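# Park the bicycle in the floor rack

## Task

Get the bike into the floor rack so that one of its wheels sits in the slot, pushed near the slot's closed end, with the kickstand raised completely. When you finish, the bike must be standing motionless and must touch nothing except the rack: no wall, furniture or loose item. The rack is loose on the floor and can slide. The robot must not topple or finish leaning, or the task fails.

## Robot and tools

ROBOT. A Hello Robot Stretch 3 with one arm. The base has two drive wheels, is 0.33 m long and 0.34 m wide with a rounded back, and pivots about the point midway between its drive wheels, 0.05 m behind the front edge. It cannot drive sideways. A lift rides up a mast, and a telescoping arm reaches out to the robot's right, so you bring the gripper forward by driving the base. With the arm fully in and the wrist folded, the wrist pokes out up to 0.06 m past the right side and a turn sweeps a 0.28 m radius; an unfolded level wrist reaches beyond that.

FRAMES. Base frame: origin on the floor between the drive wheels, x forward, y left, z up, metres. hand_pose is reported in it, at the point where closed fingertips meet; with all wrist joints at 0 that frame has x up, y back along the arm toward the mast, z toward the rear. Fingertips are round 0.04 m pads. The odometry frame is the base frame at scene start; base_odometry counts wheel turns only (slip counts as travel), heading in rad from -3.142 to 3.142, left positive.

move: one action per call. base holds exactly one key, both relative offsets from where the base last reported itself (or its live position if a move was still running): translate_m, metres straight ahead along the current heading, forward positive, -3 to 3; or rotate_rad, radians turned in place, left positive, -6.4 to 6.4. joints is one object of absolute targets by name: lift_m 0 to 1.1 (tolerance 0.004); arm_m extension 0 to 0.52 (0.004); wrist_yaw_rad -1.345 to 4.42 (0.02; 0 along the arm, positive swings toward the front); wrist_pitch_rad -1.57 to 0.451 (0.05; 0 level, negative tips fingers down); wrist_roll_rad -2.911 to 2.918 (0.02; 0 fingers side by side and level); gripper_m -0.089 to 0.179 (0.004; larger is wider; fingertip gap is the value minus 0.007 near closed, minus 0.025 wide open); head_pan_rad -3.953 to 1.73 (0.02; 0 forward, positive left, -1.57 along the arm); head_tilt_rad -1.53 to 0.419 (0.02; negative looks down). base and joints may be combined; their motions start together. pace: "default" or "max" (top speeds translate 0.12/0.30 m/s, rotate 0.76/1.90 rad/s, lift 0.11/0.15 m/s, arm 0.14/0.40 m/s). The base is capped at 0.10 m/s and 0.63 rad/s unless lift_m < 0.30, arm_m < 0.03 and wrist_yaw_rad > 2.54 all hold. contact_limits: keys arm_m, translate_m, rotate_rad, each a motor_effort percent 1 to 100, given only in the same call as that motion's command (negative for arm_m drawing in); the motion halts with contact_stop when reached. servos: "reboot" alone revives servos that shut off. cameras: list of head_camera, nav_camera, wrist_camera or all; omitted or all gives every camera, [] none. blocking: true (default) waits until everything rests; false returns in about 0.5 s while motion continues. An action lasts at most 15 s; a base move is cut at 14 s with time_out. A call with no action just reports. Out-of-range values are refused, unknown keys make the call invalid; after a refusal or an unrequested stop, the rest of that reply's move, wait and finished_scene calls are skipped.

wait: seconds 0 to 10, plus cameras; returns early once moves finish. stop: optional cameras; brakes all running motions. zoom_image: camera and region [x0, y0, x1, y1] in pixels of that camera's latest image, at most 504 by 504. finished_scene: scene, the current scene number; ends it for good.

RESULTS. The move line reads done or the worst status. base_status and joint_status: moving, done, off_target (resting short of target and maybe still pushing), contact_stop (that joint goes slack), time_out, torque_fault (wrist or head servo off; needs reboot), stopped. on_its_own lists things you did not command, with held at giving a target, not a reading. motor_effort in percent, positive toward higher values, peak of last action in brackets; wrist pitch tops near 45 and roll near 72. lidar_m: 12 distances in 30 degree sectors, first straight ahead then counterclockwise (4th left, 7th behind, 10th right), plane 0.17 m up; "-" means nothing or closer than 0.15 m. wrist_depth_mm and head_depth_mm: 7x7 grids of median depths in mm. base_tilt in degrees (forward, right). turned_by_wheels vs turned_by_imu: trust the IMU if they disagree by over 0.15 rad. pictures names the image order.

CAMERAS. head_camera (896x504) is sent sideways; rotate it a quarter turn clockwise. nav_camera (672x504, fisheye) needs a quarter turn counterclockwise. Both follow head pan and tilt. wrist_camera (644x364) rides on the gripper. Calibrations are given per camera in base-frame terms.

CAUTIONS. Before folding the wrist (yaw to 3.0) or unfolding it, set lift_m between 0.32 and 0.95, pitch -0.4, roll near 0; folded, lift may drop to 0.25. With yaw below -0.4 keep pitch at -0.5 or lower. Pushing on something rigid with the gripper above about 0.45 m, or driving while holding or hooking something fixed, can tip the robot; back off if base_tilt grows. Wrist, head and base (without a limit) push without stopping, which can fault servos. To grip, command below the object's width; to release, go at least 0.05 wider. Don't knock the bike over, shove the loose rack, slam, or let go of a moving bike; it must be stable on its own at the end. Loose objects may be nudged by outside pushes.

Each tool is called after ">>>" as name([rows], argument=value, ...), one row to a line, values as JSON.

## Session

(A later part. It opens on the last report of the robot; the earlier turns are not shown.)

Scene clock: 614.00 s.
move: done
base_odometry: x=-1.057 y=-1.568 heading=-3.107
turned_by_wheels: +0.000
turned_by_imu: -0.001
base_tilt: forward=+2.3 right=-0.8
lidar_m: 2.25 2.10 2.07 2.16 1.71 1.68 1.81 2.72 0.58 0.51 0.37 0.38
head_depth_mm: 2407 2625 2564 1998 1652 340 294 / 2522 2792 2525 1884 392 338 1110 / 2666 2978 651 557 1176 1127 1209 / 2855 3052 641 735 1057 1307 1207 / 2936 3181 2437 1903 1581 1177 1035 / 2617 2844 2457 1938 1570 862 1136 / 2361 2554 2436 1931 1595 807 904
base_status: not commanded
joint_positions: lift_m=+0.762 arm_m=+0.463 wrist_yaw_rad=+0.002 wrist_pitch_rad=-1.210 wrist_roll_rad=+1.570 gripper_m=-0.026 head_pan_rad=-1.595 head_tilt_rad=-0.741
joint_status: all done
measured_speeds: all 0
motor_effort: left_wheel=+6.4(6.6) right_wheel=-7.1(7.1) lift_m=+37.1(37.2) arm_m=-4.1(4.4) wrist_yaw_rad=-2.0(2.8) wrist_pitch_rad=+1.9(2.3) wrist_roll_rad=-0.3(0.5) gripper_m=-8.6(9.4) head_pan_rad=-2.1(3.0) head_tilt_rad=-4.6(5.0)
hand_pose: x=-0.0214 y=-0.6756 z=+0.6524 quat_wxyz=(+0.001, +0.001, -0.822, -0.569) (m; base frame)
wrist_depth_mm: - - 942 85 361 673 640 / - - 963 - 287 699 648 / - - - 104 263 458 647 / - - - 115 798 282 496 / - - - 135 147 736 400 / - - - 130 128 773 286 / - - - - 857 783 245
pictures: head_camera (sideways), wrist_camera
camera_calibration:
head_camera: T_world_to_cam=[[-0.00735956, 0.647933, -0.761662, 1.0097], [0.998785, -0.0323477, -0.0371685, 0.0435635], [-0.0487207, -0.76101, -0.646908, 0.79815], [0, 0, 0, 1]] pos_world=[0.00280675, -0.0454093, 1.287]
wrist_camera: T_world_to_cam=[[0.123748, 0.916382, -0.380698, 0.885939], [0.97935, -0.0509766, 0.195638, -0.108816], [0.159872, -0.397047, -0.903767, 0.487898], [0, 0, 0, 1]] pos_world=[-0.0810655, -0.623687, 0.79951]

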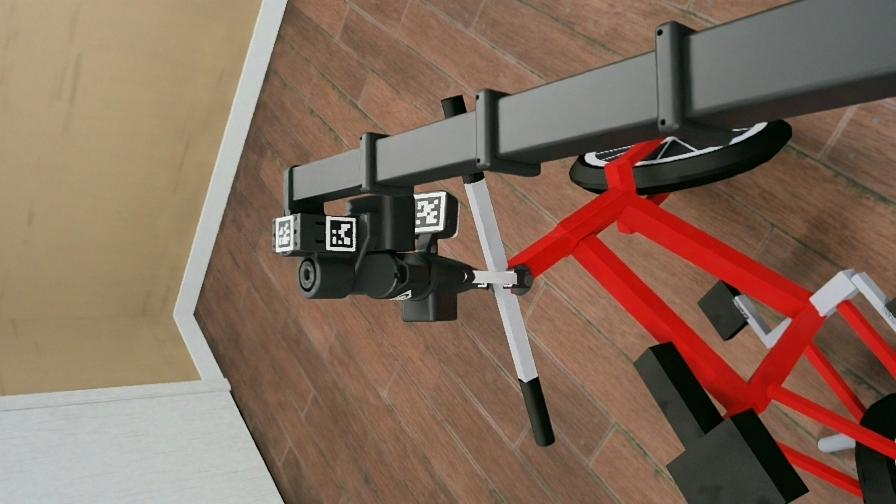

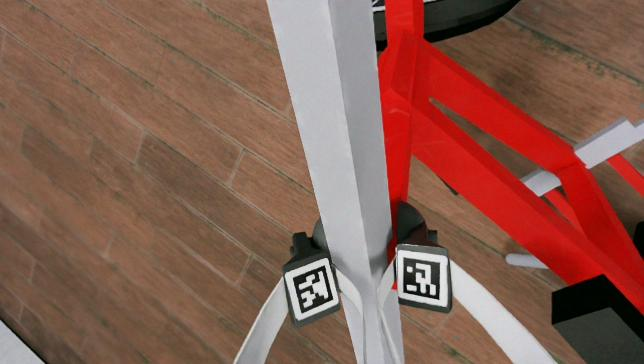

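>>> move(joints={"gripper_m": 0.09}, cameras=[])

>>> move(joints={"lift_m": 0.738}, cameras=[])

>>> move(joints={"gripper_m": -0.075}, cameras=["wrist_camera"])

>>> move(joints={"lift_m": 0.748}, cameras=["wrist_camera"])

Scene clock: 638.53 s.
move: done
base_odometry: x=-1.057 y=-1.568 heading=-3.107
turned_by_wheels: +0.000
turned_by_imu: -0.001
base_tilt: forward=+2.3 right=-0.7
lidar_m: 2.26 2.10 2.08 2.15 1.71 1.69 1.81 2.73 0.58 0.51 0.37 0.38
head_depth_mm: 2376 2628 2533 2002 1653 339 294 / 2548 2795 2499 1878 391 339 1113 / 2696 2947 646 559 1182 1125 1204 / 2839 3072 641 734 1053 1295 1210 / 2929 3146 2490 1890 1574 1168 1028 / 2629 2872 2418 1949 1570 866 1037 / 2348 2592 2440 1941 1609 806 904
base_status: not commanded
joint_positions: lift_m=+0.762 arm_m=+0.463 wrist_yaw_rad=+0.002 wrist_pitch_rad=-1.207 wrist_roll_rad=+1.570 gripper_m=+0.090 head_pan_rad=-1.595 head_tilt_rad=-0.741
joint_status: all done
measured_speeds: all 0
motor_effort: left_wheel=+6.0(6.6) right_wheel=-5.9(7.1) lift_m=+22.4(37.8) arm_m=-9.7(10.0) wrist_yaw_rad=-2.9(3.0) wrist_pitch_rad=+1.1(4.2) wrist_roll_rad=+0.0(0.4) gripper_m=+1.6(79.4) head_pan_rad=-2.1(2.9) head_tilt_rad=-3.8(5.2)
hand_pose: x=-0.0214 y=-0.6764 z=+0.6526 quat_wxyz=(+0.001, +0.001, -0.823, -0.568) (m; base frame)
wrist_depth_mm: - - 958 86 358 676 637 / - - 981 96 292 687 652 / - - - 105 265 456 650 / - - - 118 280 283 489 / - - - 140 144 144 387 / - - 130 - 174 123 286 / - - - - 881 838 93
pictures: none
No camera images: "cameras" was empty.

Scene clock: 639.50 s.
move: done
base_odometry: x=-1.057 y=-1.568 heading=-3.107
turned_by_wheels: +0.000
turned_by_imu: +0.000
base_tilt: forward=+2.3 right=-0.8
lidar_m: 2.26 2.11 2.08 2.16 1.71 1.69 1.82 2.73 0.58 0.51 0.37 0.38
head_depth_mm: 2396 2624 2539 2008 1649 1348 311 / 2518 2749 2522 1924 432 358 323 / 2673 2977 2405 557 1061 1109 1208 / 2844 3067 654 725 984 1305 1202 / 2909 3170 2495 1850 1588 1166 1028 / 2619 2845 2477 1934 1576 865 1036 / 2352 2569 2437 1935 1600 807 902
base_status: not commanded
joint_positions: lift_m=+0.738 arm_m=+0.463 wrist_yaw_rad=+0.002 wrist_pitch_rad=-1.206 wrist_roll_rad=+1.570 gripper_m=+0.090 head_pan_rad=-1.595 head_tilt_rad=-0.741
joint_status: all done
measured_speeds: all 0
motor_effort: left_wheel=+6.0(6.2) right_wheel=-5.5(5.9) lift_m=+23.2(23.8) arm_m=-10.7(10.8) wrist_yaw_rad=-2.0(2.3) wrist_pitch_rad=+1.9(1.9) wrist_roll_rad=-0.4(0.4) gripper_m=+0.4(1.3) head_pan_rad=-2.4(2.8) head_tilt_rad=-4.8(5.1)
hand_pose: x=-0.0214 y=-0.6765 z=+0.6286 quat_wxyz=(+0.001, +0.001, -0.823, -0.568) (m; base frame)
wrist_depth_mm: - - - 74 343 662 611 / - - - 74 276 666 630 / - - 91 82 245 421 620 / - - - 90 259 258 474 / - - - 102 144 144 385 / - - 130 116 825 125 266 / - - - 135 851 791 93
pictures: none
No camera images: "cameras" was empty.

Scene clock: 641.77 s.
move: done
base_odometry: x=-1.057 y=-1.568 heading=-3.107
turned_by_wheels: +0.000
turned_by_imu: -0.001
base_tilt: forward=+2.3 right=-0.8
lidar_m: 2.25 2.11 2.08 2.15 1.70 1.69 1.82 2.72 0.58 0.51 0.37 0.38
head_depth_mm: 2415 2627 2557 2003 1655 1341 311 / 2530 2810 2569 1935 432 357 324 / 2667 2929 2407 556 1056 1129 1216 / 2872 3081 653 729 1052 1301 1201 / 2910 3161 2481 1849 1586 1171 1026 / 2628 2848 2495 1946 1575 862 1036 / 2346 2582 2434 1933 1609 806 903
base_status: not commanded
joint_positions: lift_m=+0.738 arm_m=+0.463 wrist_yaw_rad=+0.001 wrist_pitch_rad=-1.192 wrist_roll_rad=+1.570 gripper_m=-0.073 head_pan_rad=-1.595 head_tilt_rad=-0.741
joint_status: all done
measured_speeds: all 0
motor_effort: left_wheel=+5.5(6.2) right_wheel=-4.6(6.1) lift_m=+24.4(24.6) arm_m=-12.8(13.1) wrist_yaw_rad=-0.9(2.3) wrist_pitch_rad=-1.1(2.5) wrist_roll_rad=-0.2(0.4) gripper_m=-46.4(98.1) head_pan_rad=-2.5(2.8) head_tilt_rad=-4.0(5.2)
hand_pose: x=-0.0215 y=-0.6801 z=+0.6296 quat_wxyz=(+0.001, +0.000, -0.827, -0.562) (m; base frame)
wrist_depth_mm: - - - 69 336 646 609 / - - - 74 262 663 626 / - - - 83 240 416 622 / - - - 92 250 255 464 / - - - 103 136 270 366 / - - - 129 124 733 267 / - - - 138 844 785 223
pictures: wrist_camera
camera_calibration:
wrist_camera: T_world_to_cam=[[0.125257, 0.908979, -0.397578, 0.887132], [0.979263, -0.0489557, 0.196589, -0.103728], [0.159232, -0.413957, -0.896261, 0.449333], [0, 0, 0, 1]] pos_world=[-0.08109, -0.625458, 0.775815]

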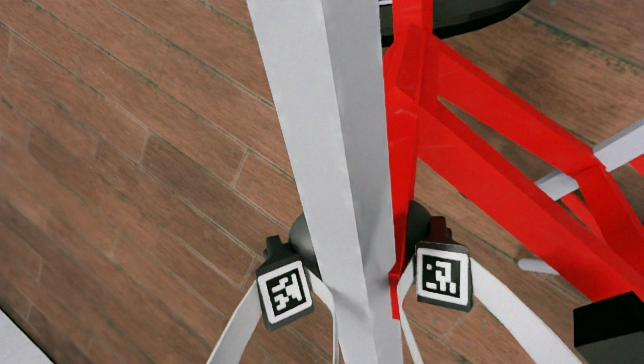

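Scene clock: 642.50 s.
move: done
base_odometry: x=-1.057 y=-1.568 heading=-3.106
turned_by_wheels: +0.001
turned_by_imu: +0.001
base_tilt: forward=+2.3 right=-0.7
lidar_m: 2.25 2.11 2.08 2.15 1.71 1.69 1.82 2.73 0.58 0.51 0.37 0.38
head_depth_mm: 2414 2626 2547 2010 1649 1317 302 / 2514 2794 2530 1880 410 347 321 / 2661 2953 693 548 1101 1141 1211 / 2847 3069 648 736 965 1300 1206 / 2906 3154 2460 1889 1576 1168 1024 / 2639 2894 2461 1940 1582 866 1130 / 2320 2578 2443 1924 1610 804 903
base_status: not commanded
joint_positions: lift_m=+0.748 arm_m=+0.463 wrist_yaw_rad=+0.007 wrist_pitch_rad=-1.201 wrist_roll_rad=+1.570 gripper_m=-0.070 head_pan_rad=-1.595 head_tilt_rad=-0.741
joint_status: all done
measured_speeds: all 0
motor_effort: left_wheel=+13.6(13.6) right_wheel=-17.8(18.3) lift_m=+32.3(32.3) arm_m=-13.7(13.8) wrist_yaw_rad=-5.7(7.1) wrist_pitch_rad=+0.0(2.2) wrist_roll_rad=-0.3(0.5) gripper_m=-14.0(45.9) head_pan_rad=-1.7(2.8) head_tilt_rad=-4.4(4.7)
hand_pose: x=-0.0210 y=-0.6779 z=+0.6390 quat_wxyz=(+0.003, +0.003, -0.825, -0.565) (m; base frame)
wrist_depth_mm: - - - 75 347 667 625 / - - 983 82 285 680 633 / - - 994 94 252 428 616 / - - - 105 269 266 476 / - - - 116 138 736 365 / - - - 129 127 751 276 / - - - 166 890 812 230
pictures: wrist_camera
camera_calibration:
wrist_camera: T_world_to_cam=[[0.119112, 0.913371, -0.389314, 0.886319], [0.979583, -0.0441475, 0.196132, -0.102358], [0.161954, -0.404727, -0.899982, 0.467263], [0, 0, 0, 1]] pos_world=[-0.0809776, -0.624943, 0.785661]

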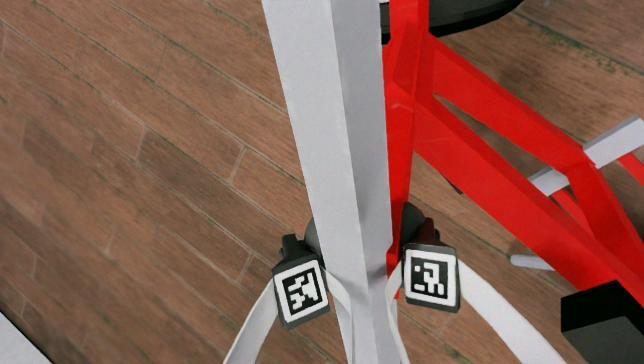

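>>> move(base={"translate_m": -0.045}, joints={"arm_m": 0.41}, cameras=["head_camera","wrist_camera"])

Scene clock: 650.70 s.
move: done
base_odometry: x=-1.012 y=-1.566 heading=-3.105
turned_by_wheels: +0.001
turned_by_imu: +0.055
base_tilt: forward=+2.4 right=-0.8
lidar_m: 2.35 2.11 2.10 2.03 1.67 1.66 1.83 2.69 0.52 0.50 0.39 0.40
head_depth_mm: 2406 2651 2524 1980 1644 1318 302 / 2550 2851 2515 1931 408 353 320 / 2715 3026 2509 550 1157 1067 1184 / 2909 3099 617 623 934 1308 1204 / 2813 3007 2429 1833 1557 1140 1013 / 2495 2759 2441 1944 1576 861 1034 / 2288 2471 2468 1930 1606 807 898
base_status: done
joint_positions: lift_m=+0.748 arm_m=+0.410 wrist_yaw_rad=+0.016 wrist_pitch_rad=-1.155 wrist_roll_rad=+1.573 gripper_m=-0.070 head_pan_rad=-1.596 head_tilt_rad=-0.743
joint_status: all done
measured_speeds: all 0
on_its_own: right_wheel is at rest, and its effort (-28.6) is outside its rest range (-21 to +21); wrist_yaw_rad is at rest, and its effort (-13.3) is outside its rest range (-9 to +9)
motor_effort: left_wheel=+17.2(23.0) right_wheel=-28.6(46.8) lift_m=+26.6(32.4) arm_m=+16.7(22.9) wrist_yaw_rad=-13.3(22.8) wrist_pitch_rad=-8.1(14.2) wrist_roll_rad=-1.1(1.6) gripper_m=-15.1(16.8) head_pan_rad=-2.1(2.8) head_tilt_rad=-2.6(5.0)
hand_pose: x=-0.0203 y=-0.6361 z=+0.6424 quat_wxyz=(+0.004, +0.006, -0.838, -0.546) (m; base frame)
wrist_depth_mm: - - 974 76 339 655 621 / - - - 83 265 669 630 / - - - 96 249 415 636 / - - - 107 808 270 468 / - - - 119 799 275 420 / - - - 130 127 768 286 / - - - 155 908 264 240
pictures: head_camera (sideways), wrist_camera
camera_calibration:
head_camera: T_world_to_cam=[[-0.006774, 0.649506, -0.760326, 1.00796], [0.99876, -0.0331139, -0.0371857, 0.043586], [-0.0493297, -0.759635, -0.648476, 0.800193], [0, 0, 0, 1]] pos_world=[0.0027692, -0.0453757, 1.2869]
wrist_camera: T_world_to_cam=[[0.114171, 0.895447, -0.430279, 0.864186], [0.979523, -0.0291661, 0.19921, -0.0943787], [0.165832, -0.444212, -0.88044, 0.449565], [0, 0, 0, 1]] pos_world=[-0.0807709, -0.576884, 0.786457]

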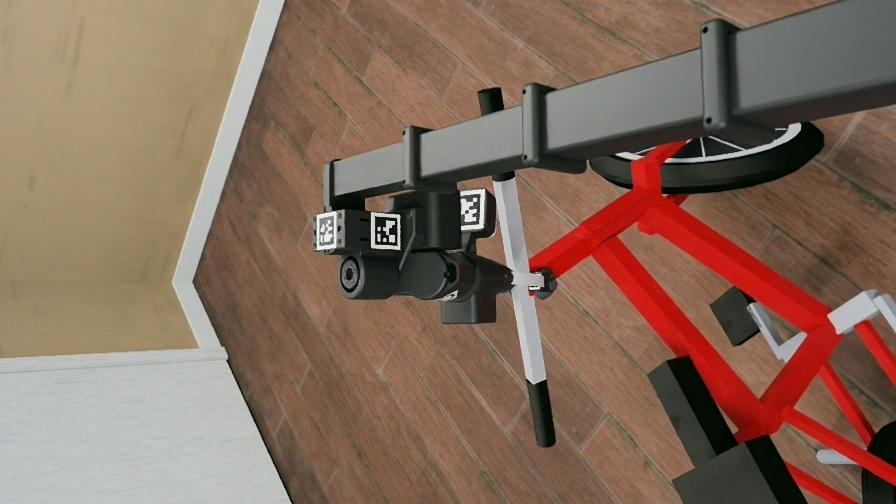

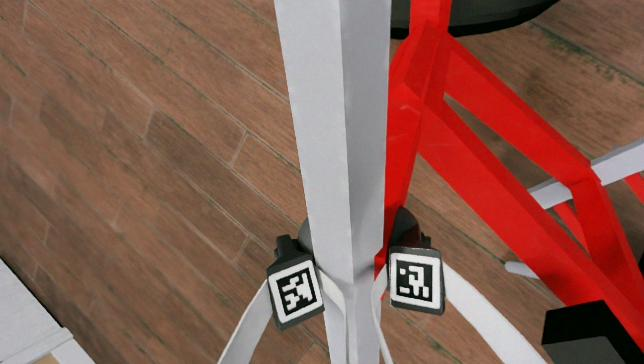

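>>> move(joints={"gripper_m": 0.09}, cameras=["head_camera"])

>>> move(joints={"gripper_m": 0.16, "lift_m": 0.85}, cameras=["head_camera","wrist_camera"])

Scene clock: 703.63 s.
move: done
base_odometry: x=-1.012 y=-1.566 heading=-3.106
turned_by_wheels: -0.001
turned_by_imu: -0.003
base_tilt: forward=+2.3 right=-0.8
lidar_m: 2.35 2.12 2.10 2.03 1.67 1.65 1.84 2.70 0.52 0.49 0.39 0.40
head_depth_mm: 2448 2657 2485 1991 1651 1317 301 / 2575 2816 2517 1930 409 354 320 / 2710 2974 2500 551 1187 1073 1193 / 2966 3132 2481 624 933 1049 1204 / 2800 3040 2458 1884 1576 1183 1009 / 2537 2770 2438 1923 1575 865 1134 / 2296 2488 2419 1935 1603 812 902
base_status: not commanded
joint_positions: lift_m=+0.748 arm_m=+0.410 wrist_yaw_rad=+0.002 wrist_pitch_rad=-1.197 wrist_roll_rad=+1.573 gripper_m=+0.090 head_pan_rad=-1.596 head_tilt_rad=-0.743
joint_status: all done
measured_speeds: all 0
motor_effort: left_wheel=+3.7(17.4) right_wheel=-2.6(29.0) lift_m=+25.5(27.2) arm_m=+15.5(16.5) wrist_yaw_rad=-2.3(14.6) wrist_pitch_rad=-0.6(8.7) wrist_roll_rad=-1.3(1.4) gripper_m=+1.0(78.8) head_pan_rad=-1.7(2.3) head_tilt_rad=-3.4(4.5)
hand_pose: x=-0.0214 y=-0.6258 z=+0.6393 quat_wxyz=(+0.000, +0.000, -0.826, -0.564) (m; base frame)
wrist_depth_mm: - - - 76 364 657 624 / - - - 82 350 692 632 / - - 91 87 264 445 658 / - - - 98 271 524 488 / - - 160 114 852 144 487 / - - 130 135 896 123 385 / - - - 161 903 791 88
pictures: head_camera (sideways)
camera_calibration:
head_camera: T_world_to_cam=[[-0.00677392, 0.649506, -0.760326, 1.00796], [0.99876, -0.033114, -0.0371857, 0.043586], [-0.0493298, -0.759635, -0.648476, 0.800193], [0, 0, 0, 1]] pos_world=[0.00276919, -0.0453757, 1.2869]

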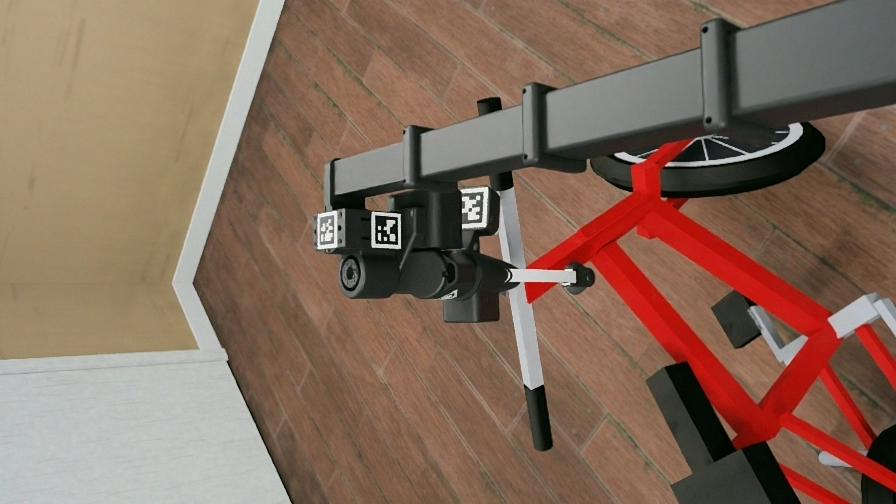

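Scene clock: 705.40 s.
move: done
base_odometry: x=-1.012 y=-1.566 heading=-3.106
turned_by_wheels: +0.000
turned_by_imu: +0.000
base_tilt: forward=+2.4 right=-0.8
lidar_m: 2.34 2.11 2.10 2.02 1.66 1.66 1.83 2.69 0.52 0.49 0.39 0.40
head_depth_mm: 2426 2652 2573 363 295 - 1210 / 2590 2832 450 349 1566 1302 1192 / 2736 2939 540 1881 1629 1069 1184 / 2982 3131 543 1844 935 1045 1208 / 2829 3023 2393 1904 1576 1180 1017 / 2532 2752 2414 1954 1566 866 1130 / 2284 2502 2440 1934 1590 815 898
base_status: not commanded
joint_positions: lift_m=+0.850 arm_m=+0.410 wrist_yaw_rad=+0.002 wrist_pitch_rad=-1.197 wrist_roll_rad=+1.573 gripper_m=+0.160 head_pan_rad=-1.596 head_tilt_rad=-0.743
joint_status: all done
measured_speeds: all 0
motor_effort: left_wheel=+3.8(4.1) right_wheel=-2.7(2.9) lift_m=+30.1(31.8) arm_m=+15.3(15.9) wrist_yaw_rad=-1.6(3.3) wrist_pitch_rad=-0.4(1.2) wrist_roll_rad=-1.3(1.4) gripper_m=+0.7(83.0) head_pan_rad=-2.3(2.6) head_tilt_rad=-3.3(4.2)
hand_pose: x=-0.0214 y=-0.6257 z=+0.7412 quat_wxyz=(+0.000, +0.000, -0.826, -0.564) (m; base frame)
wrist_depth_mm: - - - 949 159 737 704 / - - - 959 373 802 729 / - - - - 349 777 733 / - - - - 370 572 585 / - - - - 920 865 135 / - 128 - - 948 906 111 / - 119 - - 991 925 332
pictures: head_camera (sideways), wrist_camera
camera_calibration:
head_camera: T_world_to_cam=[[-0.00677353, 0.649506, -0.760326, 1.00796], [0.99876, -0.0331146, -0.0371857, 0.043586], [-0.0493302, -0.759635, -0.648476, 0.800193], [0, 0, 0, 1]] pos_world=[0.00276917, -0.0453757, 1.2869]
wrist_camera: T_world_to_cam=[[0.127306, 0.911048, -0.392153, 0.879321], [0.978956, -0.0518353, 0.197378, -0.125465], [0.159494, -0.409028, -0.898475, 0.576597], [0, 0, 0, 1]] pos_world=[-0.0810816, -0.571763, 0.88765]

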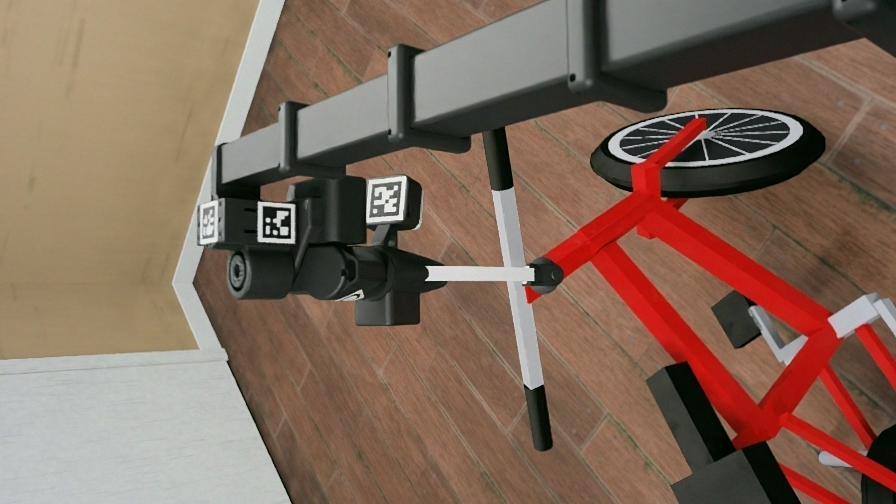

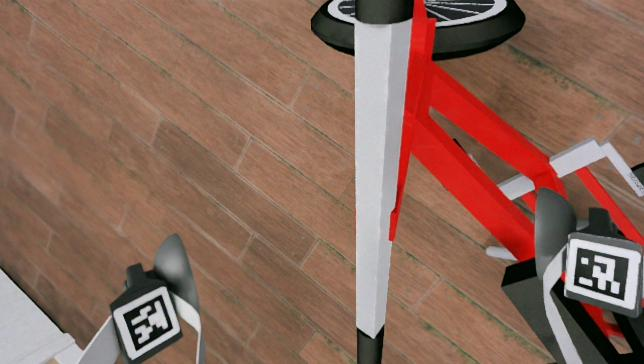

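>>> move(base={"translate_m": 0.07}, joints={"arm_m": 0.452, "wrist_roll_rad": 1.69, "gripper_m": 0.12}, cameras=["wrist_camera"])

>>> move(joints={"lift_m": 0.755}, cameras=["head_camera","wrist_camera"])

Scene clock: 729.70 s.
move: done
base_odometry: x=-1.082 y=-1.569 heading=-3.106
turned_by_wheels: +0.000
turned_by_imu: -0.001
base_tilt: forward=+2.3 right=-0.8
lidar_m: 2.29 2.07 2.06 2.10 1.72 1.71 1.89 2.74 0.55 0.48 0.35 0.36
head_depth_mm: 2467 2674 2557 1883 302 - 1218 / 2631 2851 450 350 1147 1078 1166 / 2764 594 568 1916 1004 1307 1204 / 2930 604 585 1847 1558 1149 1139 / 2727 2930 2475 1958 1575 878 1133 / 2441 2707 2440 1956 1577 829 1005 / 2217 2444 2422 1915 1598 819 904
base_status: done
joint_positions: lift_m=+0.850 arm_m=+0.452 wrist_yaw_rad=+0.001 wrist_pitch_rad=-1.198 wrist_roll_rad=+1.687 gripper_m=+0.120 head_pan_rad=-1.596 head_tilt_rad=-0.743
joint_status: all done
measured_speeds: all 0
motor_effort: left_wheel=+3.5(8.0) right_wheel=+3.3(8.3) lift_m=+28.1(30.0) arm_m=+17.7(21.5) wrist_yaw_rad=+0.1(2.1) wrist_pitch_rad=-0.6(1.4) wrist_roll_rad=+0.9(4.1) gripper_m=-0.6(80.2) head_pan_rad=-1.2(2.5) head_tilt_rad=-3.2(4.0)
hand_pose: x=-0.0214 y=-0.6677 z=+0.7412 quat_wxyz=(-0.047, -0.032, -0.824, -0.563) (m; base frame)
wrist_depth_mm: - - - 912 180 735 693 / - - - 948 198 343 560 / - - - 960 224 352 527 / - - - - 872 834 319 / - - - - 290 141 308 / - - 148 - 970 126 113 / - 118 - - - 931 -
pictures: wrist_camera
camera_calibration:
wrist_camera: T_world_to_cam=[[0.238972, 0.891689, -0.384425, 0.901269], [0.959032, -0.154703, 0.237329, -0.226339], [0.152152, -0.425391, -0.892128, 0.543644], [0, 0, 0, 1]] pos_world=[-0.0810283, -0.607406, 0.885187]

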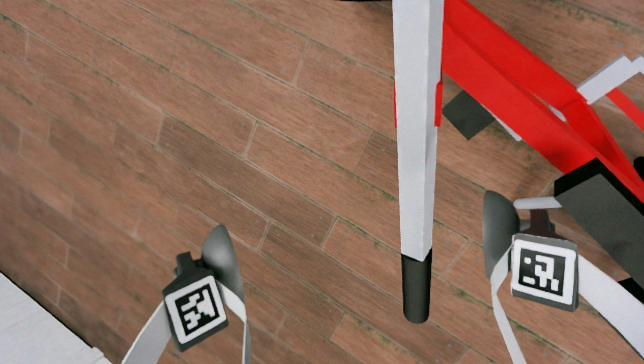

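Scene clock: 731.40 s.
move: done
base_odometry: x=-1.082 y=-1.569 heading=-3.106
turned_by_wheels: +0.000
turned_by_imu: +0.000
base_tilt: forward=+2.3 right=-0.8
lidar_m: 2.29 2.07 2.05 2.10 1.72 1.71 1.89 2.73 0.55 0.48 0.35 0.36
head_depth_mm: 2429 2707 2551 1988 1661 356 300 / 2644 2860 2486 1927 400 341 321 / 2804 3055 653 535 925 1308 1213 / 2975 3172 632 722 1562 1150 1137 / 2717 2995 2467 1888 1564 879 1133 / 2459 2667 2451 1922 1565 826 1008 / 2200 2450 2416 1928 1600 815 906
base_status: not commanded
joint_positions: lift_m=+0.755 arm_m=+0.452 wrist_yaw_rad=+0.001 wrist_pitch_rad=-1.198 wrist_roll_rad=+1.687 gripper_m=+0.120 head_pan_rad=-1.596 head_tilt_rad=-0.743
joint_status: all done
measured_speeds: all 0
motor_effort: left_wheel=+3.3(3.7) right_wheel=+3.4(4.0) lift_m=+22.5(26.2) arm_m=+13.9(17.7) wrist_yaw_rad=-1.2(2.1) wrist_pitch_rad=-0.7(1.2) wrist_roll_rad=+0.8(1.3) gripper_m=+0.2(1.2) head_pan_rad=-2.0(2.4) head_tilt_rad=-3.6(4.0)
hand_pose: x=-0.0214 y=-0.6677 z=+0.6462 quat_wxyz=(-0.047, -0.032, -0.824, -0.563) (m; base frame)
wrist_depth_mm: - - 909 105 107 384 622 / - - 947 859 113 250 457 / - - - 894 128 262 407 / - - - 946 143 749 265 / - - - - 163 141 225 / - - 148 - 196 126 114 / - 118 - - 870 836 751
pictures: head_camera (sideways), wrist_camera
camera_calibration:
head_camera: T_world_to_cam=[[-0.00677369, 0.649506, -0.760326, 1.00796], [0.99876, -0.0331144, -0.0371857, 0.043586], [-0.0493301, -0.759635, -0.648476, 0.800193], [0, 0, 0, 1]] pos_world=[0.00276918, -0.0453757, 1.2869]
wrist_camera: T_world_to_cam=[[0.238972, 0.891689, -0.384425, 0.864748], [0.959032, -0.154703, 0.237329, -0.203793], [0.152152, -0.425391, -0.892128, 0.458892], [0, 0, 0, 1]] pos_world=[-0.0810283, -0.607406, 0.790187]

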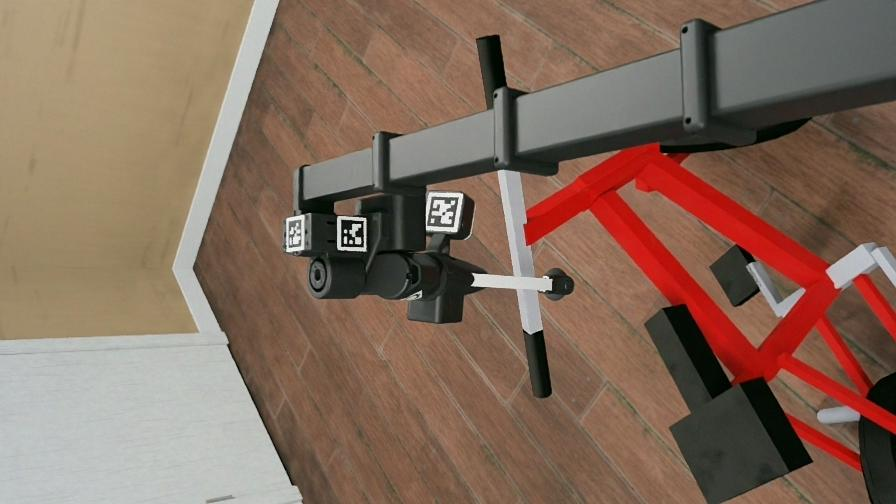

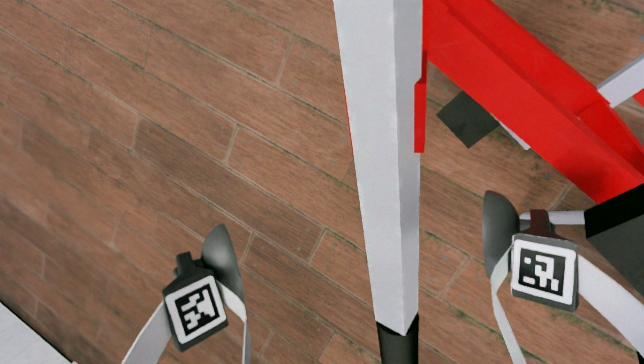

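>>> move(joints={"lift_m": 0.712}, cameras=["head_camera","wrist_camera"])

>>> zoom_image(camera="head_camera", region=[380, 160, 680, 360])

Scene clock: 736.33 s.
move: done
base_odometry: x=-1.082 y=-1.569 heading=-3.106
turned_by_wheels: +0.000
turned_by_imu: -0.001
base_tilt: forward=+2.3 right=-0.8
lidar_m: 2.28 2.07 2.06 2.10 1.72 1.71 1.89 2.74 0.55 0.48 0.35 0.36
head_depth_mm: 2451 2691 2544 1989 1636 1404 348 / 2648 2886 2521 1982 471 387 347 / 2774 3018 2509 588 838 1030 1209 / 2887 3145 2509 675 1512 1147 1138 / 2754 2988 2462 1888 1562 879 1134 / 2468 2676 2466 1947 1577 827 1007 / 2230 2431 2434 1919 1598 820 901
base_status: not commanded
joint_positions: lift_m=+0.712 arm_m=+0.452 wrist_yaw_rad=+0.001 wrist_pitch_rad=-1.198 wrist_roll_rad=+1.687 gripper_m=+0.120 head_pan_rad=-1.596 head_tilt_rad=-0.743
joint_status: all done
measured_speeds: all 0
motor_effort: left_wheel=+3.5(3.7) right_wheel=+3.0(3.7) lift_m=+23.0(23.9) arm_m=+3.9(7.1) wrist_yaw_rad=-0.9(2.1) wrist_pitch_rad=-0.6(1.1) wrist_roll_rad=+0.9(1.2) gripper_m=-0.3(1.3) head_pan_rad=-1.7(2.2) head_tilt_rad=-3.4(3.9)
hand_pose: x=-0.0214 y=-0.6677 z=+0.6032 quat_wxyz=(-0.047, -0.032, -0.824, -0.563) (m; base frame)
wrist_depth_mm: - 950 - - 201 338 583 / - - 917 73 211 209 419 / - - 965 82 725 220 226 / - - 989 93 750 687 228 / - - 978 102 775 141 236 / - - 148 127 816 126 113 / - 119 - - 829 793 719
pictures: head_camera (sideways), wrist_camera
camera_calibration:
head_camera: T_world_to_cam=[[-0.00677376, 0.649506, -0.760326, 1.00796], [0.99876, -0.0331143, -0.0371857, 0.043586], [-0.04933, -0.759635, -0.648476, 0.800193], [0, 0, 0, 1]] pos_world=[0.00276918, -0.0453757, 1.2869]
wrist_camera: T_world_to_cam=[[0.238972, 0.891689, -0.384425, 0.848216], [0.959032, -0.154703, 0.237329, -0.193586], [0.152152, -0.425391, -0.892128, 0.420526], [0, 0, 0, 1]] pos_world=[-0.0810283, -0.607406, 0.747182]

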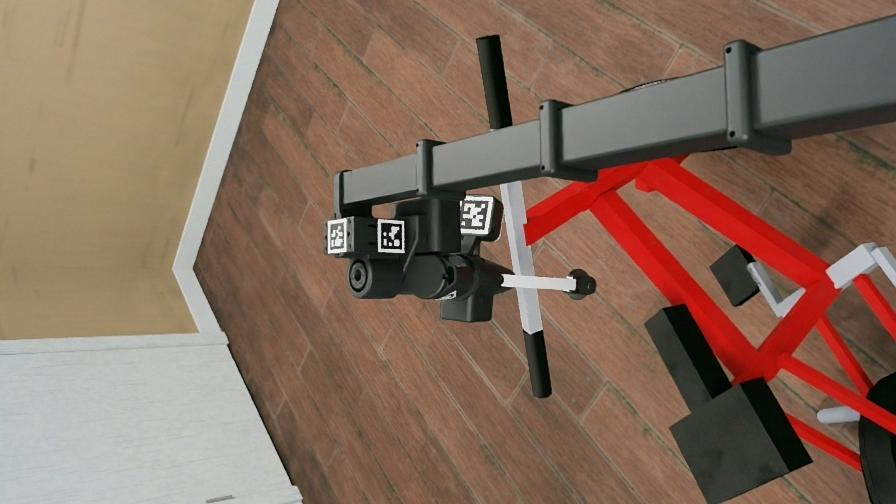

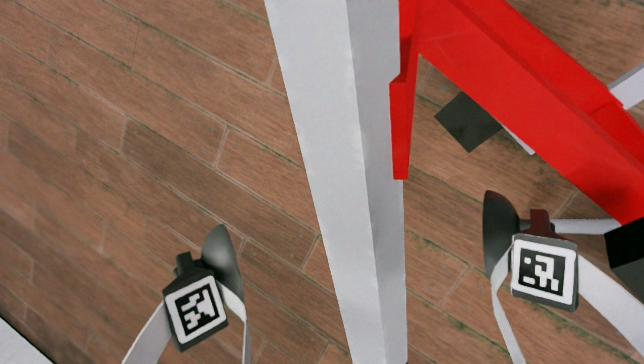

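Scaled by 1.680 from the camera's 896x504 image, which has a finer 1280x720 frame.

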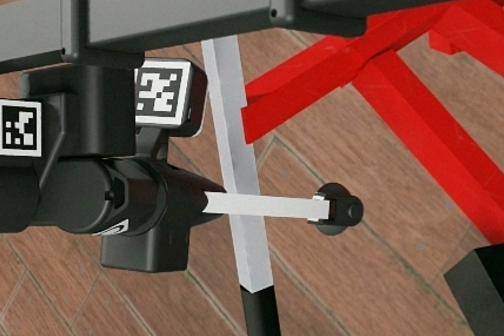

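>>> move(joints={"gripper_m": 0.0}, cameras=["wrist_camera"])

>>> move(joints={"lift_m": 0.732}, cameras=["head_camera","wrist_camera"])

Scene clock: 741.97 s.
move: done
base_odometry: x=-1.082 y=-1.569 heading=-3.106
turned_by_wheels: +0.000
turned_by_imu: -0.001
base_tilt: forward=+2.4 right=-0.8
lidar_m: 2.28 2.07 2.06 2.09 1.72 1.71 1.89 2.74 0.55 0.48 0.35 0.36
head_depth_mm: 2482 2695 2552 2010 1656 1395 348 / 2627 2865 2540 1978 471 387 348 / 2751 3064 2502 588 839 1035 1205 / 2964 3163 2488 674 1550 1149 1139 / 2746 2986 2436 1882 1580 878 1134 / 2473 2698 2425 1936 1570 824 1006 / 2227 2431 2429 1948 1612 817 907
base_status: not commanded
joint_positions: lift_m=+0.712 arm_m=+0.452 wrist_yaw_rad=+0.001 wrist_pitch_rad=-1.202 wrist_roll_rad=+1.687 gripper_m=+0.001 head_pan_rad=-1.596 head_tilt_rad=-0.743
joint_status: all done
measured_speeds: all 0
motor_effort: left_wheel=+3.5(3.8) right_wheel=+3.3(4.0) lift_m=+26.8(27.0) arm_m=-7.1(7.3) wrist_yaw_rad=-1.2(2.1) wrist_pitch_rad=+0.0(1.1) wrist_roll_rad=+0.9(1.3) gripper_m=-13.0(84.8) head_pan_rad=-1.9(2.4) head_tilt_rad=-3.4(4.0)
hand_pose: x=-0.0214 y=-0.6666 z=+0.6029 quat_wxyz=(-0.047, -0.033, -0.823, -0.565) (m; base frame)
wrist_depth_mm: - 957 - - 202 339 589 / - - - 73 212 210 420 / - - 959 82 732 222 236 / - - 990 93 754 703 228 / - - - 105 138 721 545 / - - - 128 125 734 698 / - - - 148 846 797 713
pictures: wrist_camera
camera_calibration:
wrist_camera: T_world_to_cam=[[0.239115, 0.893238, -0.380723, 0.845995], [0.958998, -0.155816, 0.236736, -0.193743], [0.152138, -0.42172, -0.893871, 0.4242], [0, 0, 0, 1]] pos_world=[-0.0810281, -0.606969, 0.747136]

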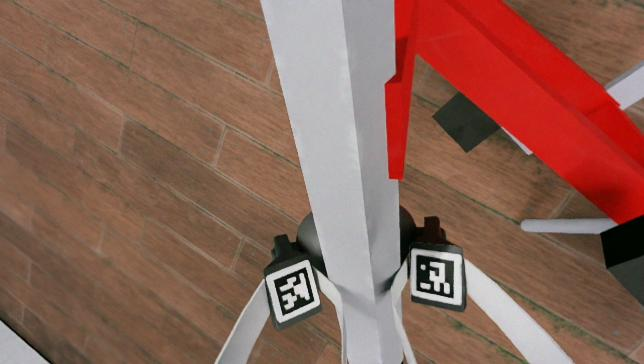

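Scene clock: 742.90 s.
move: done
base_odometry: x=-1.082 y=-1.569 heading=-3.106
turned_by_wheels: +0.000
turned_by_imu: +0.000
base_tilt: forward=+2.3 right=-0.7
lidar_m: 2.28 2.07 2.05 2.09 1.72 1.71 1.89 2.73 0.55 0.48 0.35 0.36
head_depth_mm: 2459 2752 2532 1993 1639 1395 316 / 2621 2897 2501 1988 440 366 328 / 2788 3047 2390 556 914 1103 1202 / 2979 3194 649 710 1539 1154 1140 / 2708 2969 2441 1871 1572 882 1144 / 2438 2728 2425 1943 1570 826 1006 / 2217 2438 2419 1937 1597 815 903
base_status: not commanded
joint_positions: lift_m=+0.732 arm_m=+0.452 wrist_yaw_rad=-0.001 wrist_pitch_rad=-1.221 wrist_roll_rad=+1.687 gripper_m=+0.000 head_pan_rad=-1.596 head_tilt_rad=-0.743
joint_status: all done
measured_speeds: translate_m=+0.000 rotate_rad=+0.000 lift_m=-0.001 arm_m=+0.000 wrist_yaw_rad=+0.000 wrist_pitch_rad=+0.000 wrist_roll_rad=+0.000 head_pan_rad=+0.000 head_tilt_rad=+0.000
motor_effort: left_wheel=-0.1(3.8) right_wheel=+2.4(3.3) lift_m=+27.7(39.2) arm_m=-9.5(9.5) wrist_yaw_rad=+1.4(1.8) wrist_pitch_rad=+3.6(4.8) wrist_roll_rad=+0.9(1.1) gripper_m=-9.9(13.1) head_pan_rad=-1.3(2.3) head_tilt_rad=-3.2(4.1)
hand_pose: x=-0.0216 y=-0.6620 z=+0.6217 quat_wxyz=(-0.048, -0.034, -0.818, -0.572) (m; base frame)
wrist_depth_mm: - 968 882 81 220 407 604 / - - 907 - 233 236 446 / - - 954 102 748 242 423 / - - 997 113 773 723 250 / - - - 134 149 748 221 / - - - 130 127 754 718 / - - - - 876 784 739
pictures: head_camera (sideways), wrist_camera
camera_calibration:
head_camera: T_world_to_cam=[[-0.00677361, 0.649506, -0.760326, 1.00796], [0.99876, -0.0331145, -0.0371857, 0.043586], [-0.0493302, -0.759635, -0.648476, 0.800193], [0, 0, 0, 1]] pos_world=[0.00276917, -0.0453757, 1.2869]
wrist_camera: T_world_to_cam=[[0.241233, 0.899633, -0.363961, 0.84289], [0.958611, -0.162449, 0.233828, -0.199917], [0.151234, -0.405304, -0.901586, 0.458605], [0, 0, 0, 1]] pos_world=[-0.0810469, -0.604894, 0.766996]

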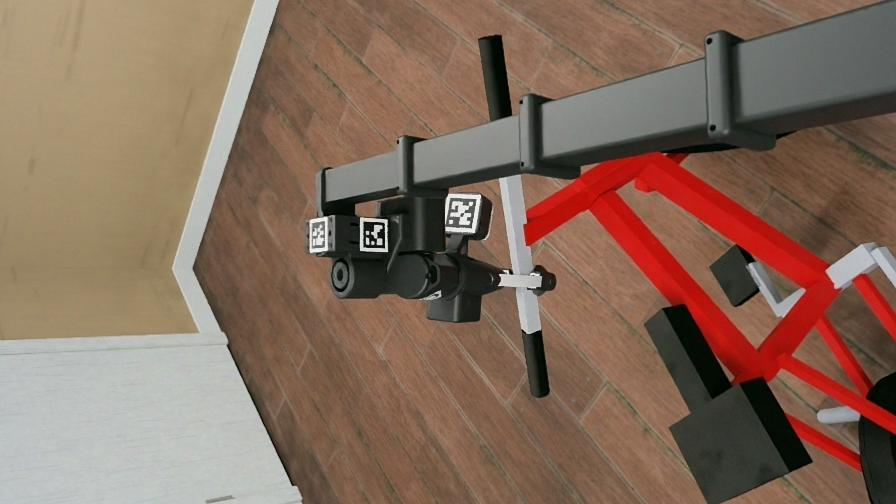

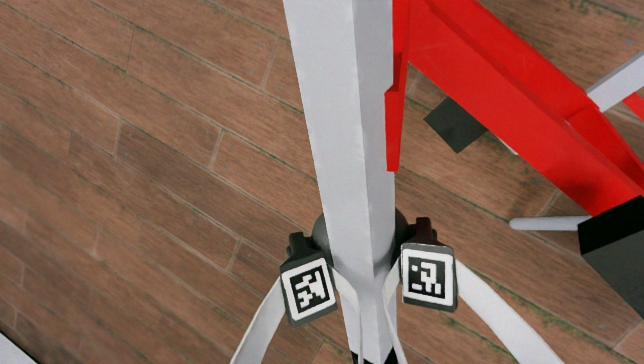

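>>> move(joints={"gripper_m": 0.12}, cameras=[])

>>> move(joints={"lift_m": 0.685}, cameras=["wrist_camera"])

>>> move(joints={"gripper_m": 0.0}, cameras=["head_camera","wrist_camera"])

Scene clock: 752.90 s.
move: done
base_odometry: x=-1.082 y=-1.569 heading=-3.106
turned_by_wheels: +0.000
turned_by_imu: -0.001
base_tilt: forward=+2.4 right=-0.8
lidar_m: 2.29 2.06 2.06 2.09 1.72 1.71 1.89 2.74 0.55 0.48 0.35 0.36
head_depth_mm: 2474 2720 2513 1998 1636 1398 316 / 2613 2881 2512 1976 439 366 328 / 2782 3057 2406 557 915 1097 1210 / 2920 3206 648 709 1543 1153 1140 / 2755 3044 2452 1900 1578 879 1136 / 2439 2697 2482 1939 1572 825 1006 / 2198 2447 2430 1918 1590 818 905
base_status: not commanded
joint_positions: lift_m=+0.732 arm_m=+0.452 wrist_yaw_rad=-0.001 wrist_pitch_rad=-1.207 wrist_roll_rad=+1.687 gripper_m=+0.120 head_pan_rad=-1.596 head_tilt_rad=-0.743
joint_status: all done
measured_speeds: all 0
motor_effort: left_wheel=-0.2(0.4) right_wheel=+2.6(3.0) lift_m=+27.0(27.1) arm_m=-19.7(20.0) wrist_yaw_rad=+0.2(1.5) wrist_pitch_rad=+1.0(4.3) wrist_roll_rad=+0.9(1.1) gripper_m=+0.2(80.2) head_pan_rad=-1.4(2.4) head_tilt_rad=-4.1(4.1)
hand_pose: x=-0.0216 y=-0.6654 z=+0.6226 quat_wxyz=(-0.048, -0.034, -0.822, -0.567) (m; base frame)
wrist_depth_mm: - 971 900 83 217 371 608 / - - 928 - 234 231 445 / - - 952 104 751 241 391 / - - - - 771 726 248 / - - - 945 802 141 216 / - - 148 - 826 126 116 / - 119 - - 868 804 732
pictures: none
No camera images: "cameras" was empty.

Scene clock: 754.17 s.
move: done
base_odometry: x=-1.082 y=-1.569 heading=-3.106
turned_by_wheels: +0.000
turned_by_imu: +0.000
base_tilt: forward=+2.3 right=-0.8
lidar_m: 2.29 2.07 2.05 2.10 1.72 1.71 1.89 2.74 0.55 0.48 0.35 0.36
head_depth_mm: 2443 2694 2564 2005 1650 1394 1197 / 2593 2858 2516 1980 1569 416 366 / 2784 3054 2475 616 532 1029 1202 / 2944 3205 2492 683 1517 1148 1137 / 2723 2989 2468 1887 1568 883 1132 / 2441 2697 2448 1941 1580 824 1006 / 2212 2434 2438 1929 1611 822 905
base_status: not commanded
joint_positions: lift_m=+0.685 arm_m=+0.452 wrist_yaw_rad=-0.001 wrist_pitch_rad=-1.206 wrist_roll_rad=+1.687 gripper_m=+0.120 head_pan_rad=-1.596 head_tilt_rad=-0.743
joint_status: all done
measured_speeds: all 0
motor_effort: left_wheel=+0.0(0.4) right_wheel=+2.6(3.0) lift_m=+22.4(26.1) arm_m=-18.4(19.8) wrist_yaw_rad=+1.3(2.1) wrist_pitch_rad=+0.8(1.5) wrist_roll_rad=+0.8(1.1) gripper_m=+0.0(1.2) head_pan_rad=-2.0(2.7) head_tilt_rad=-3.1(4.2)
hand_pose: x=-0.0216 y=-0.6656 z=+0.5756 quat_wxyz=(-0.048, -0.034, -0.822, -0.566) (m; base frame)
wrist_depth_mm: - - - - 178 310 569 / - - - - 690 185 397 / - - - - 714 197 197 / - - - - 743 672 201 / - - 76 - 769 141 534 / - - 132 83 801 126 113 / - 119 - 93 835 759 682
pictures: wrist_camera
camera_calibration:
wrist_camera: T_world_to_cam=[[0.241223, 0.894267, -0.37696, 0.833271], [0.958615, -0.159039, 0.236145, -0.188792], [0.151225, -0.418323, -0.895621, 0.403522], [0, 0, 0, 1]] pos_world=[-0.0810482, -0.606389, 0.720094]

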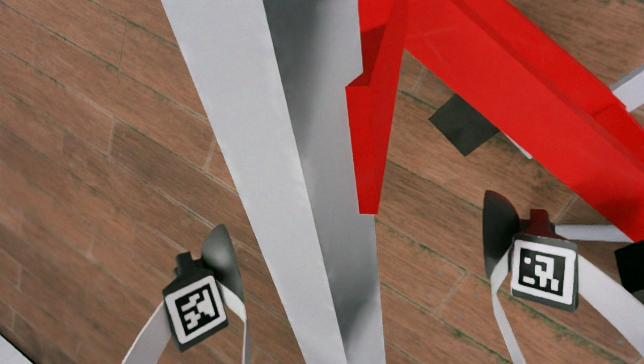

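Scene clock: 755.90 s.
move: done
base_odometry: x=-1.082 y=-1.569 heading=-3.106
turned_by_wheels: +0.000
turned_by_imu: +0.000
base_tilt: forward=+2.3 right=-0.8
lidar_m: 2.28 2.07 2.06 2.10 1.72 1.71 1.89 2.73 0.55 0.48 0.35 0.36
head_depth_mm: 2486 2701 2531 1993 1655 1400 1195 / 2620 2909 2527 1978 1559 417 366 / 2815 3060 2472 615 533 1027 1208 / 2932 3178 2455 683 1545 1156 1143 / 2719 2978 2489 1907 1575 877 1127 / 2471 2702 2426 1936 1578 826 1006 / 2236 2431 2421 1935 1608 819 907
base_status: not commanded
joint_positions: lift_m=+0.685 arm_m=+0.452 wrist_yaw_rad=+0.000 wrist_pitch_rad=-1.181 wrist_roll_rad=+1.687 gripper_m=+0.001 head_pan_rad=-1.596 head_tilt_rad=-0.743
joint_status: all done
measured_speeds: all 0
motor_effort: left_wheel=-0.4(0.5) right_wheel=+3.1(3.2) lift_m=+23.1(23.1) arm_m=-17.7(18.7) wrist_yaw_rad=+0.1(1.6) wrist_pitch_rad=-3.5(4.3) wrist_roll_rad=+0.8(1.0) gripper_m=-20.8(91.8) head_pan_rad=-1.5(2.7) head_tilt_rad=-3.0(4.0)
hand_pose: x=-0.0215 y=-0.6717 z=+0.5774 quat_wxyz=(-0.048, -0.033, -0.829, -0.556) (m; base frame)
wrist_depth_mm: - - - - 179 178 556 / - - - - 685 183 365 / - - - - 705 196 188 / - - - - 729 676 200 / - - - - 146 702 636 / - - 129 79 126 123 665 / - - - 100 815 751 670
pictures: head_camera (sideways), wrist_camera
camera_calibration:
head_camera: T_world_to_cam=[[-0.00677369, 0.649506, -0.760326, 1.00796], [0.99876, -0.0331144, -0.0371857, 0.043586], [-0.0493301, -0.759635, -0.648476, 0.800193], [0, 0, 0, 1]] pos_world=[0.00276918, -0.0453757, 1.2869]
wrist_camera: T_world_to_cam=[[0.240191, 0.884928, -0.399012, 0.845839], [0.958798, -0.152031, 0.239987, -0.187769], [0.151709, -0.440215, -0.884983, 0.381699], [0, 0, 0, 1]] pos_world=[-0.0810368, -0.609023, 0.72036]

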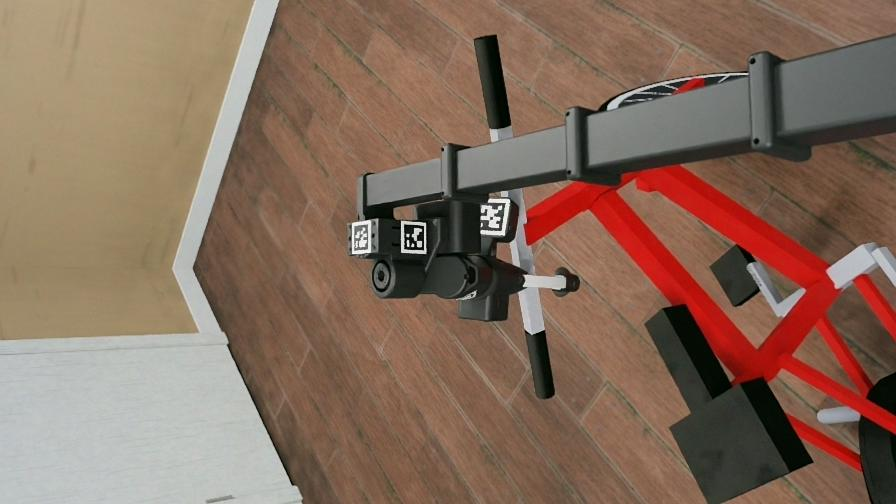

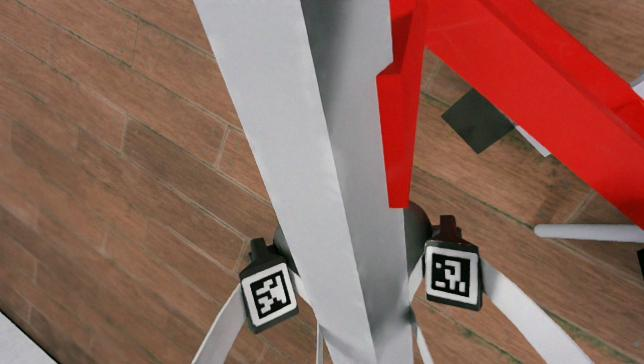

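>>> move(joints={"gripper_m": 0.13}, cameras=[])

>>> move(joints={"lift_m": 0.85}, cameras=[])

>>> move(base={"translate_m": -0.013}, joints={"wrist_yaw_rad": -0.87, "wrist_roll_rad": 0.82, "arm_m": 0.458}, cameras=["head_camera","wrist_camera"])

Scene clock: 797.53 s.
move: done
base_odometry: x=-1.082 y=-1.569 heading=-3.106
turned_by_wheels: +0.000
turned_by_imu: -0.001
base_tilt: forward=+2.3 right=-0.8
lidar_m: 2.29 2.07 2.05 2.09 1.72 1.71 1.89 2.74 0.55 0.48 0.35 0.36
head_depth_mm: 2482 2720 2545 1984 1650 1395 1190 / 2608 2856 2522 1999 1566 417 366 / 2772 3044 2488 615 532 1029 1212 / 2903 3196 2490 681 1509 1157 1137 / 2740 2991 2433 1914 1570 879 1130 / 2467 2701 2435 1939 1581 829 1007 / 2213 2416 2441 1938 1591 818 909
base_status: not commanded
joint_positions: lift_m=+0.685 arm_m=+0.452 wrist_yaw_rad=+0.000 wrist_pitch_rad=-1.197 wrist_roll_rad=+1.687 gripper_m=+0.130 head_pan_rad=-1.596 head_tilt_rad=-0.743
joint_status: all done
measured_speeds: all 0
motor_effort: left_wheel=-0.3(0.5) right_wheel=+2.0(2.9) lift_m=+24.4(24.6) arm_m=-13.6(15.4) wrist_yaw_rad=+1.0(1.2) wrist_pitch_rad=-0.8(4.1) wrist_roll_rad=+1.0(1.1) gripper_m=+0.6(80.7) head_pan_rad=-2.1(2.3) head_tilt_rad=-3.0(3.9)
hand_pose: x=-0.0215 y=-0.6679 z=+0.5763 quat_wxyz=(-0.048, -0.033, -0.825, -0.563) (m; base frame)
wrist_depth_mm: - - - - 179 302 560 / - - - - 683 184 392 / - - - - 723 196 193 / - - - - 739 675 201 / - - 150 - 775 140 211 / - - 134 82 790 127 113 / - 120 - 92 832 759 705
pictures: none
No camera images: "cameras" was empty.

Scene clock: 799.87 s.
move: done
base_odometry: x=-1.082 y=-1.569 heading=-3.106
turned_by_wheels: +0.000
turned_by_imu: -0.001
base_tilt: forward=+2.3 right=-0.8
lidar_m: 2.28 2.06 2.06 2.10 1.72 1.71 1.89 2.74 0.55 0.48 0.35 0.36
head_depth_mm: 2451 2720 2522 1885 302 - 1219 / 2591 2863 450 349 1145 1073 1171 / 2744 595 569 1896 1008 1305 1209 / 2969 602 584 1851 1548 1147 1139 / 2734 2963 2465 1942 1590 877 1135 / 2453 2695 2424 1941 1568 825 1007 / 2249 2413 2440 1927 1598 821 903
base_status: not commanded
joint_positions: lift_m=+0.850 arm_m=+0.452 wrist_yaw_rad=+0.000 wrist_pitch_rad=-1.197 wrist_roll_rad=+1.687 gripper_m=+0.130 head_pan_rad=-1.596 head_tilt_rad=-0.743
joint_status: all done
measured_speeds: all 0
motor_effort: left_wheel=-0.3(0.5) right_wheel=+2.5(3.0) lift_m=+29.6(31.8) arm_m=-11.8(13.9) wrist_yaw_rad=+0.3(1.6) wrist_pitch_rad=-0.7(1.4) wrist_roll_rad=+0.8(1.1) gripper_m=+0.9(2.2) head_pan_rad=-2.1(2.5) head_tilt_rad=-3.5(4.1)
hand_pose: x=-0.0215 y=-0.6678 z=+0.7412 quat_wxyz=(-0.048, -0.033, -0.825, -0.563) (m; base frame)
wrist_depth_mm: - - - 912 181 724 700 / - - - 963 198 345 551 / - - - 981 224 351 525 / - - - - 882 835 318 / - - - - 888 140 303 / - 150 - - 970 883 112 / - 120 - - - 946 888
pictures: none
No camera images: "cameras" was empty.

Scene clock: 801.30 s.
move: done
base_odometry: x=-1.069 y=-1.568 heading=-3.106
turned_by_wheels: +0.000
turned_by_imu: +0.000
base_tilt: forward=+2.3 right=-0.8
lidar_m: 2.30 2.08 2.06 2.09 1.71 1.70 1.88 2.72 0.54 0.48 0.36 0.37
head_depth_mm: 2434 2702 2534 1888 302 - 1214 / 2604 2880 450 350 1166 1095 1165 / 2784 600 583 1910 1521 1067 1213 / 2908 577 570 1865 1538 1144 1159 / 2782 2961 2195 1931 1565 901 1098 / 2496 2699 2457 1941 1570 823 1125 / 2221 2457 2440 1936 1608 810 897
base_status: done
joint_positions: lift_m=+0.850 arm_m=+0.458 wrist_yaw_rad=-0.868 wrist_pitch_rad=-1.198 wrist_roll_rad=+0.826 gripper_m=+0.130 head_pan_rad=-1.596 head_tilt_rad=-0.743
joint_status: all done
measured_speeds: all 0
motor_effort: left_wheel=-1.0(5.3) right_wheel=-2.5(6.4) lift_m=+28.1(30.0) arm_m=+18.5(21.4) wrist_yaw_rad=-1.8(4.3) wrist_pitch_rad=-0.7(0.9) wrist_roll_rad=-1.9(5.0) gripper_m=-0.2(1.4) head_pan_rad=-1.8(2.5) head_tilt_rad=-3.1(4.2)
hand_pose: x=-0.0755 y=-0.6484 z=+0.7412 quat_wxyz=(+0.052, -0.137, -0.784, -0.603) (m; base frame)
wrist_depth_mm: - - - - 873 842 781 / - - - 998 189 833 790 / - - - - 203 846 777 / - - - - 366 809 769 / - - - 980 229 142 587 / - - - 968 253 127 113 / - 120 - 983 852 813 316
pictures: head_camera (sideways), wrist_camera
camera_calibration:
head_camera: T_world_to_cam=[[-0.00677361, 0.649506, -0.760326, 1.00796], [0.99876, -0.0331145, -0.0371857, 0.043586], [-0.0493302, -0.759635, -0.648476, 0.800193], [0, 0, 0, 1]] pos_world=[0.00276917, -0.0453757, 1.2869]
wrist_camera: T_world_to_cam=[[0.195223, 0.924752, -0.326684, 0.872377], [0.972703, -0.225167, -0.0561079, 0.00130061], [-0.125444, -0.306813, -0.943467, 0.654038], [0, 0, 0, 1]] pos_world=[-0.0895276, -0.605772, 0.902128]

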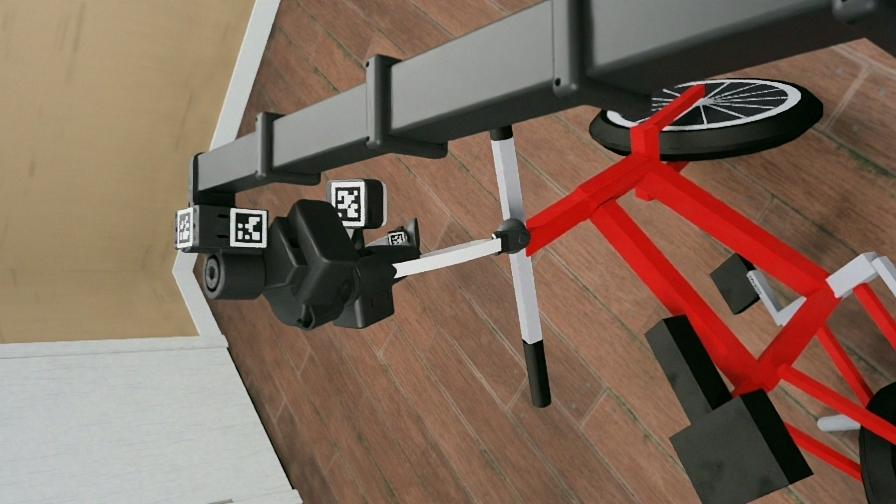

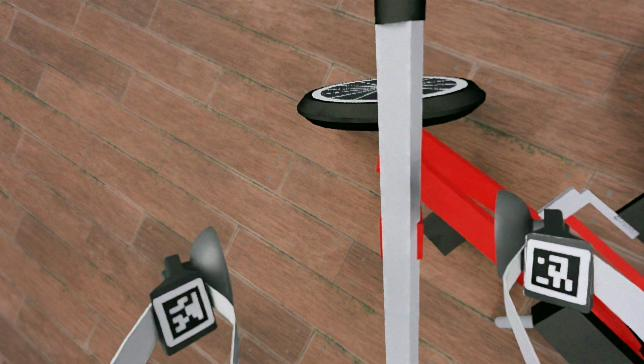

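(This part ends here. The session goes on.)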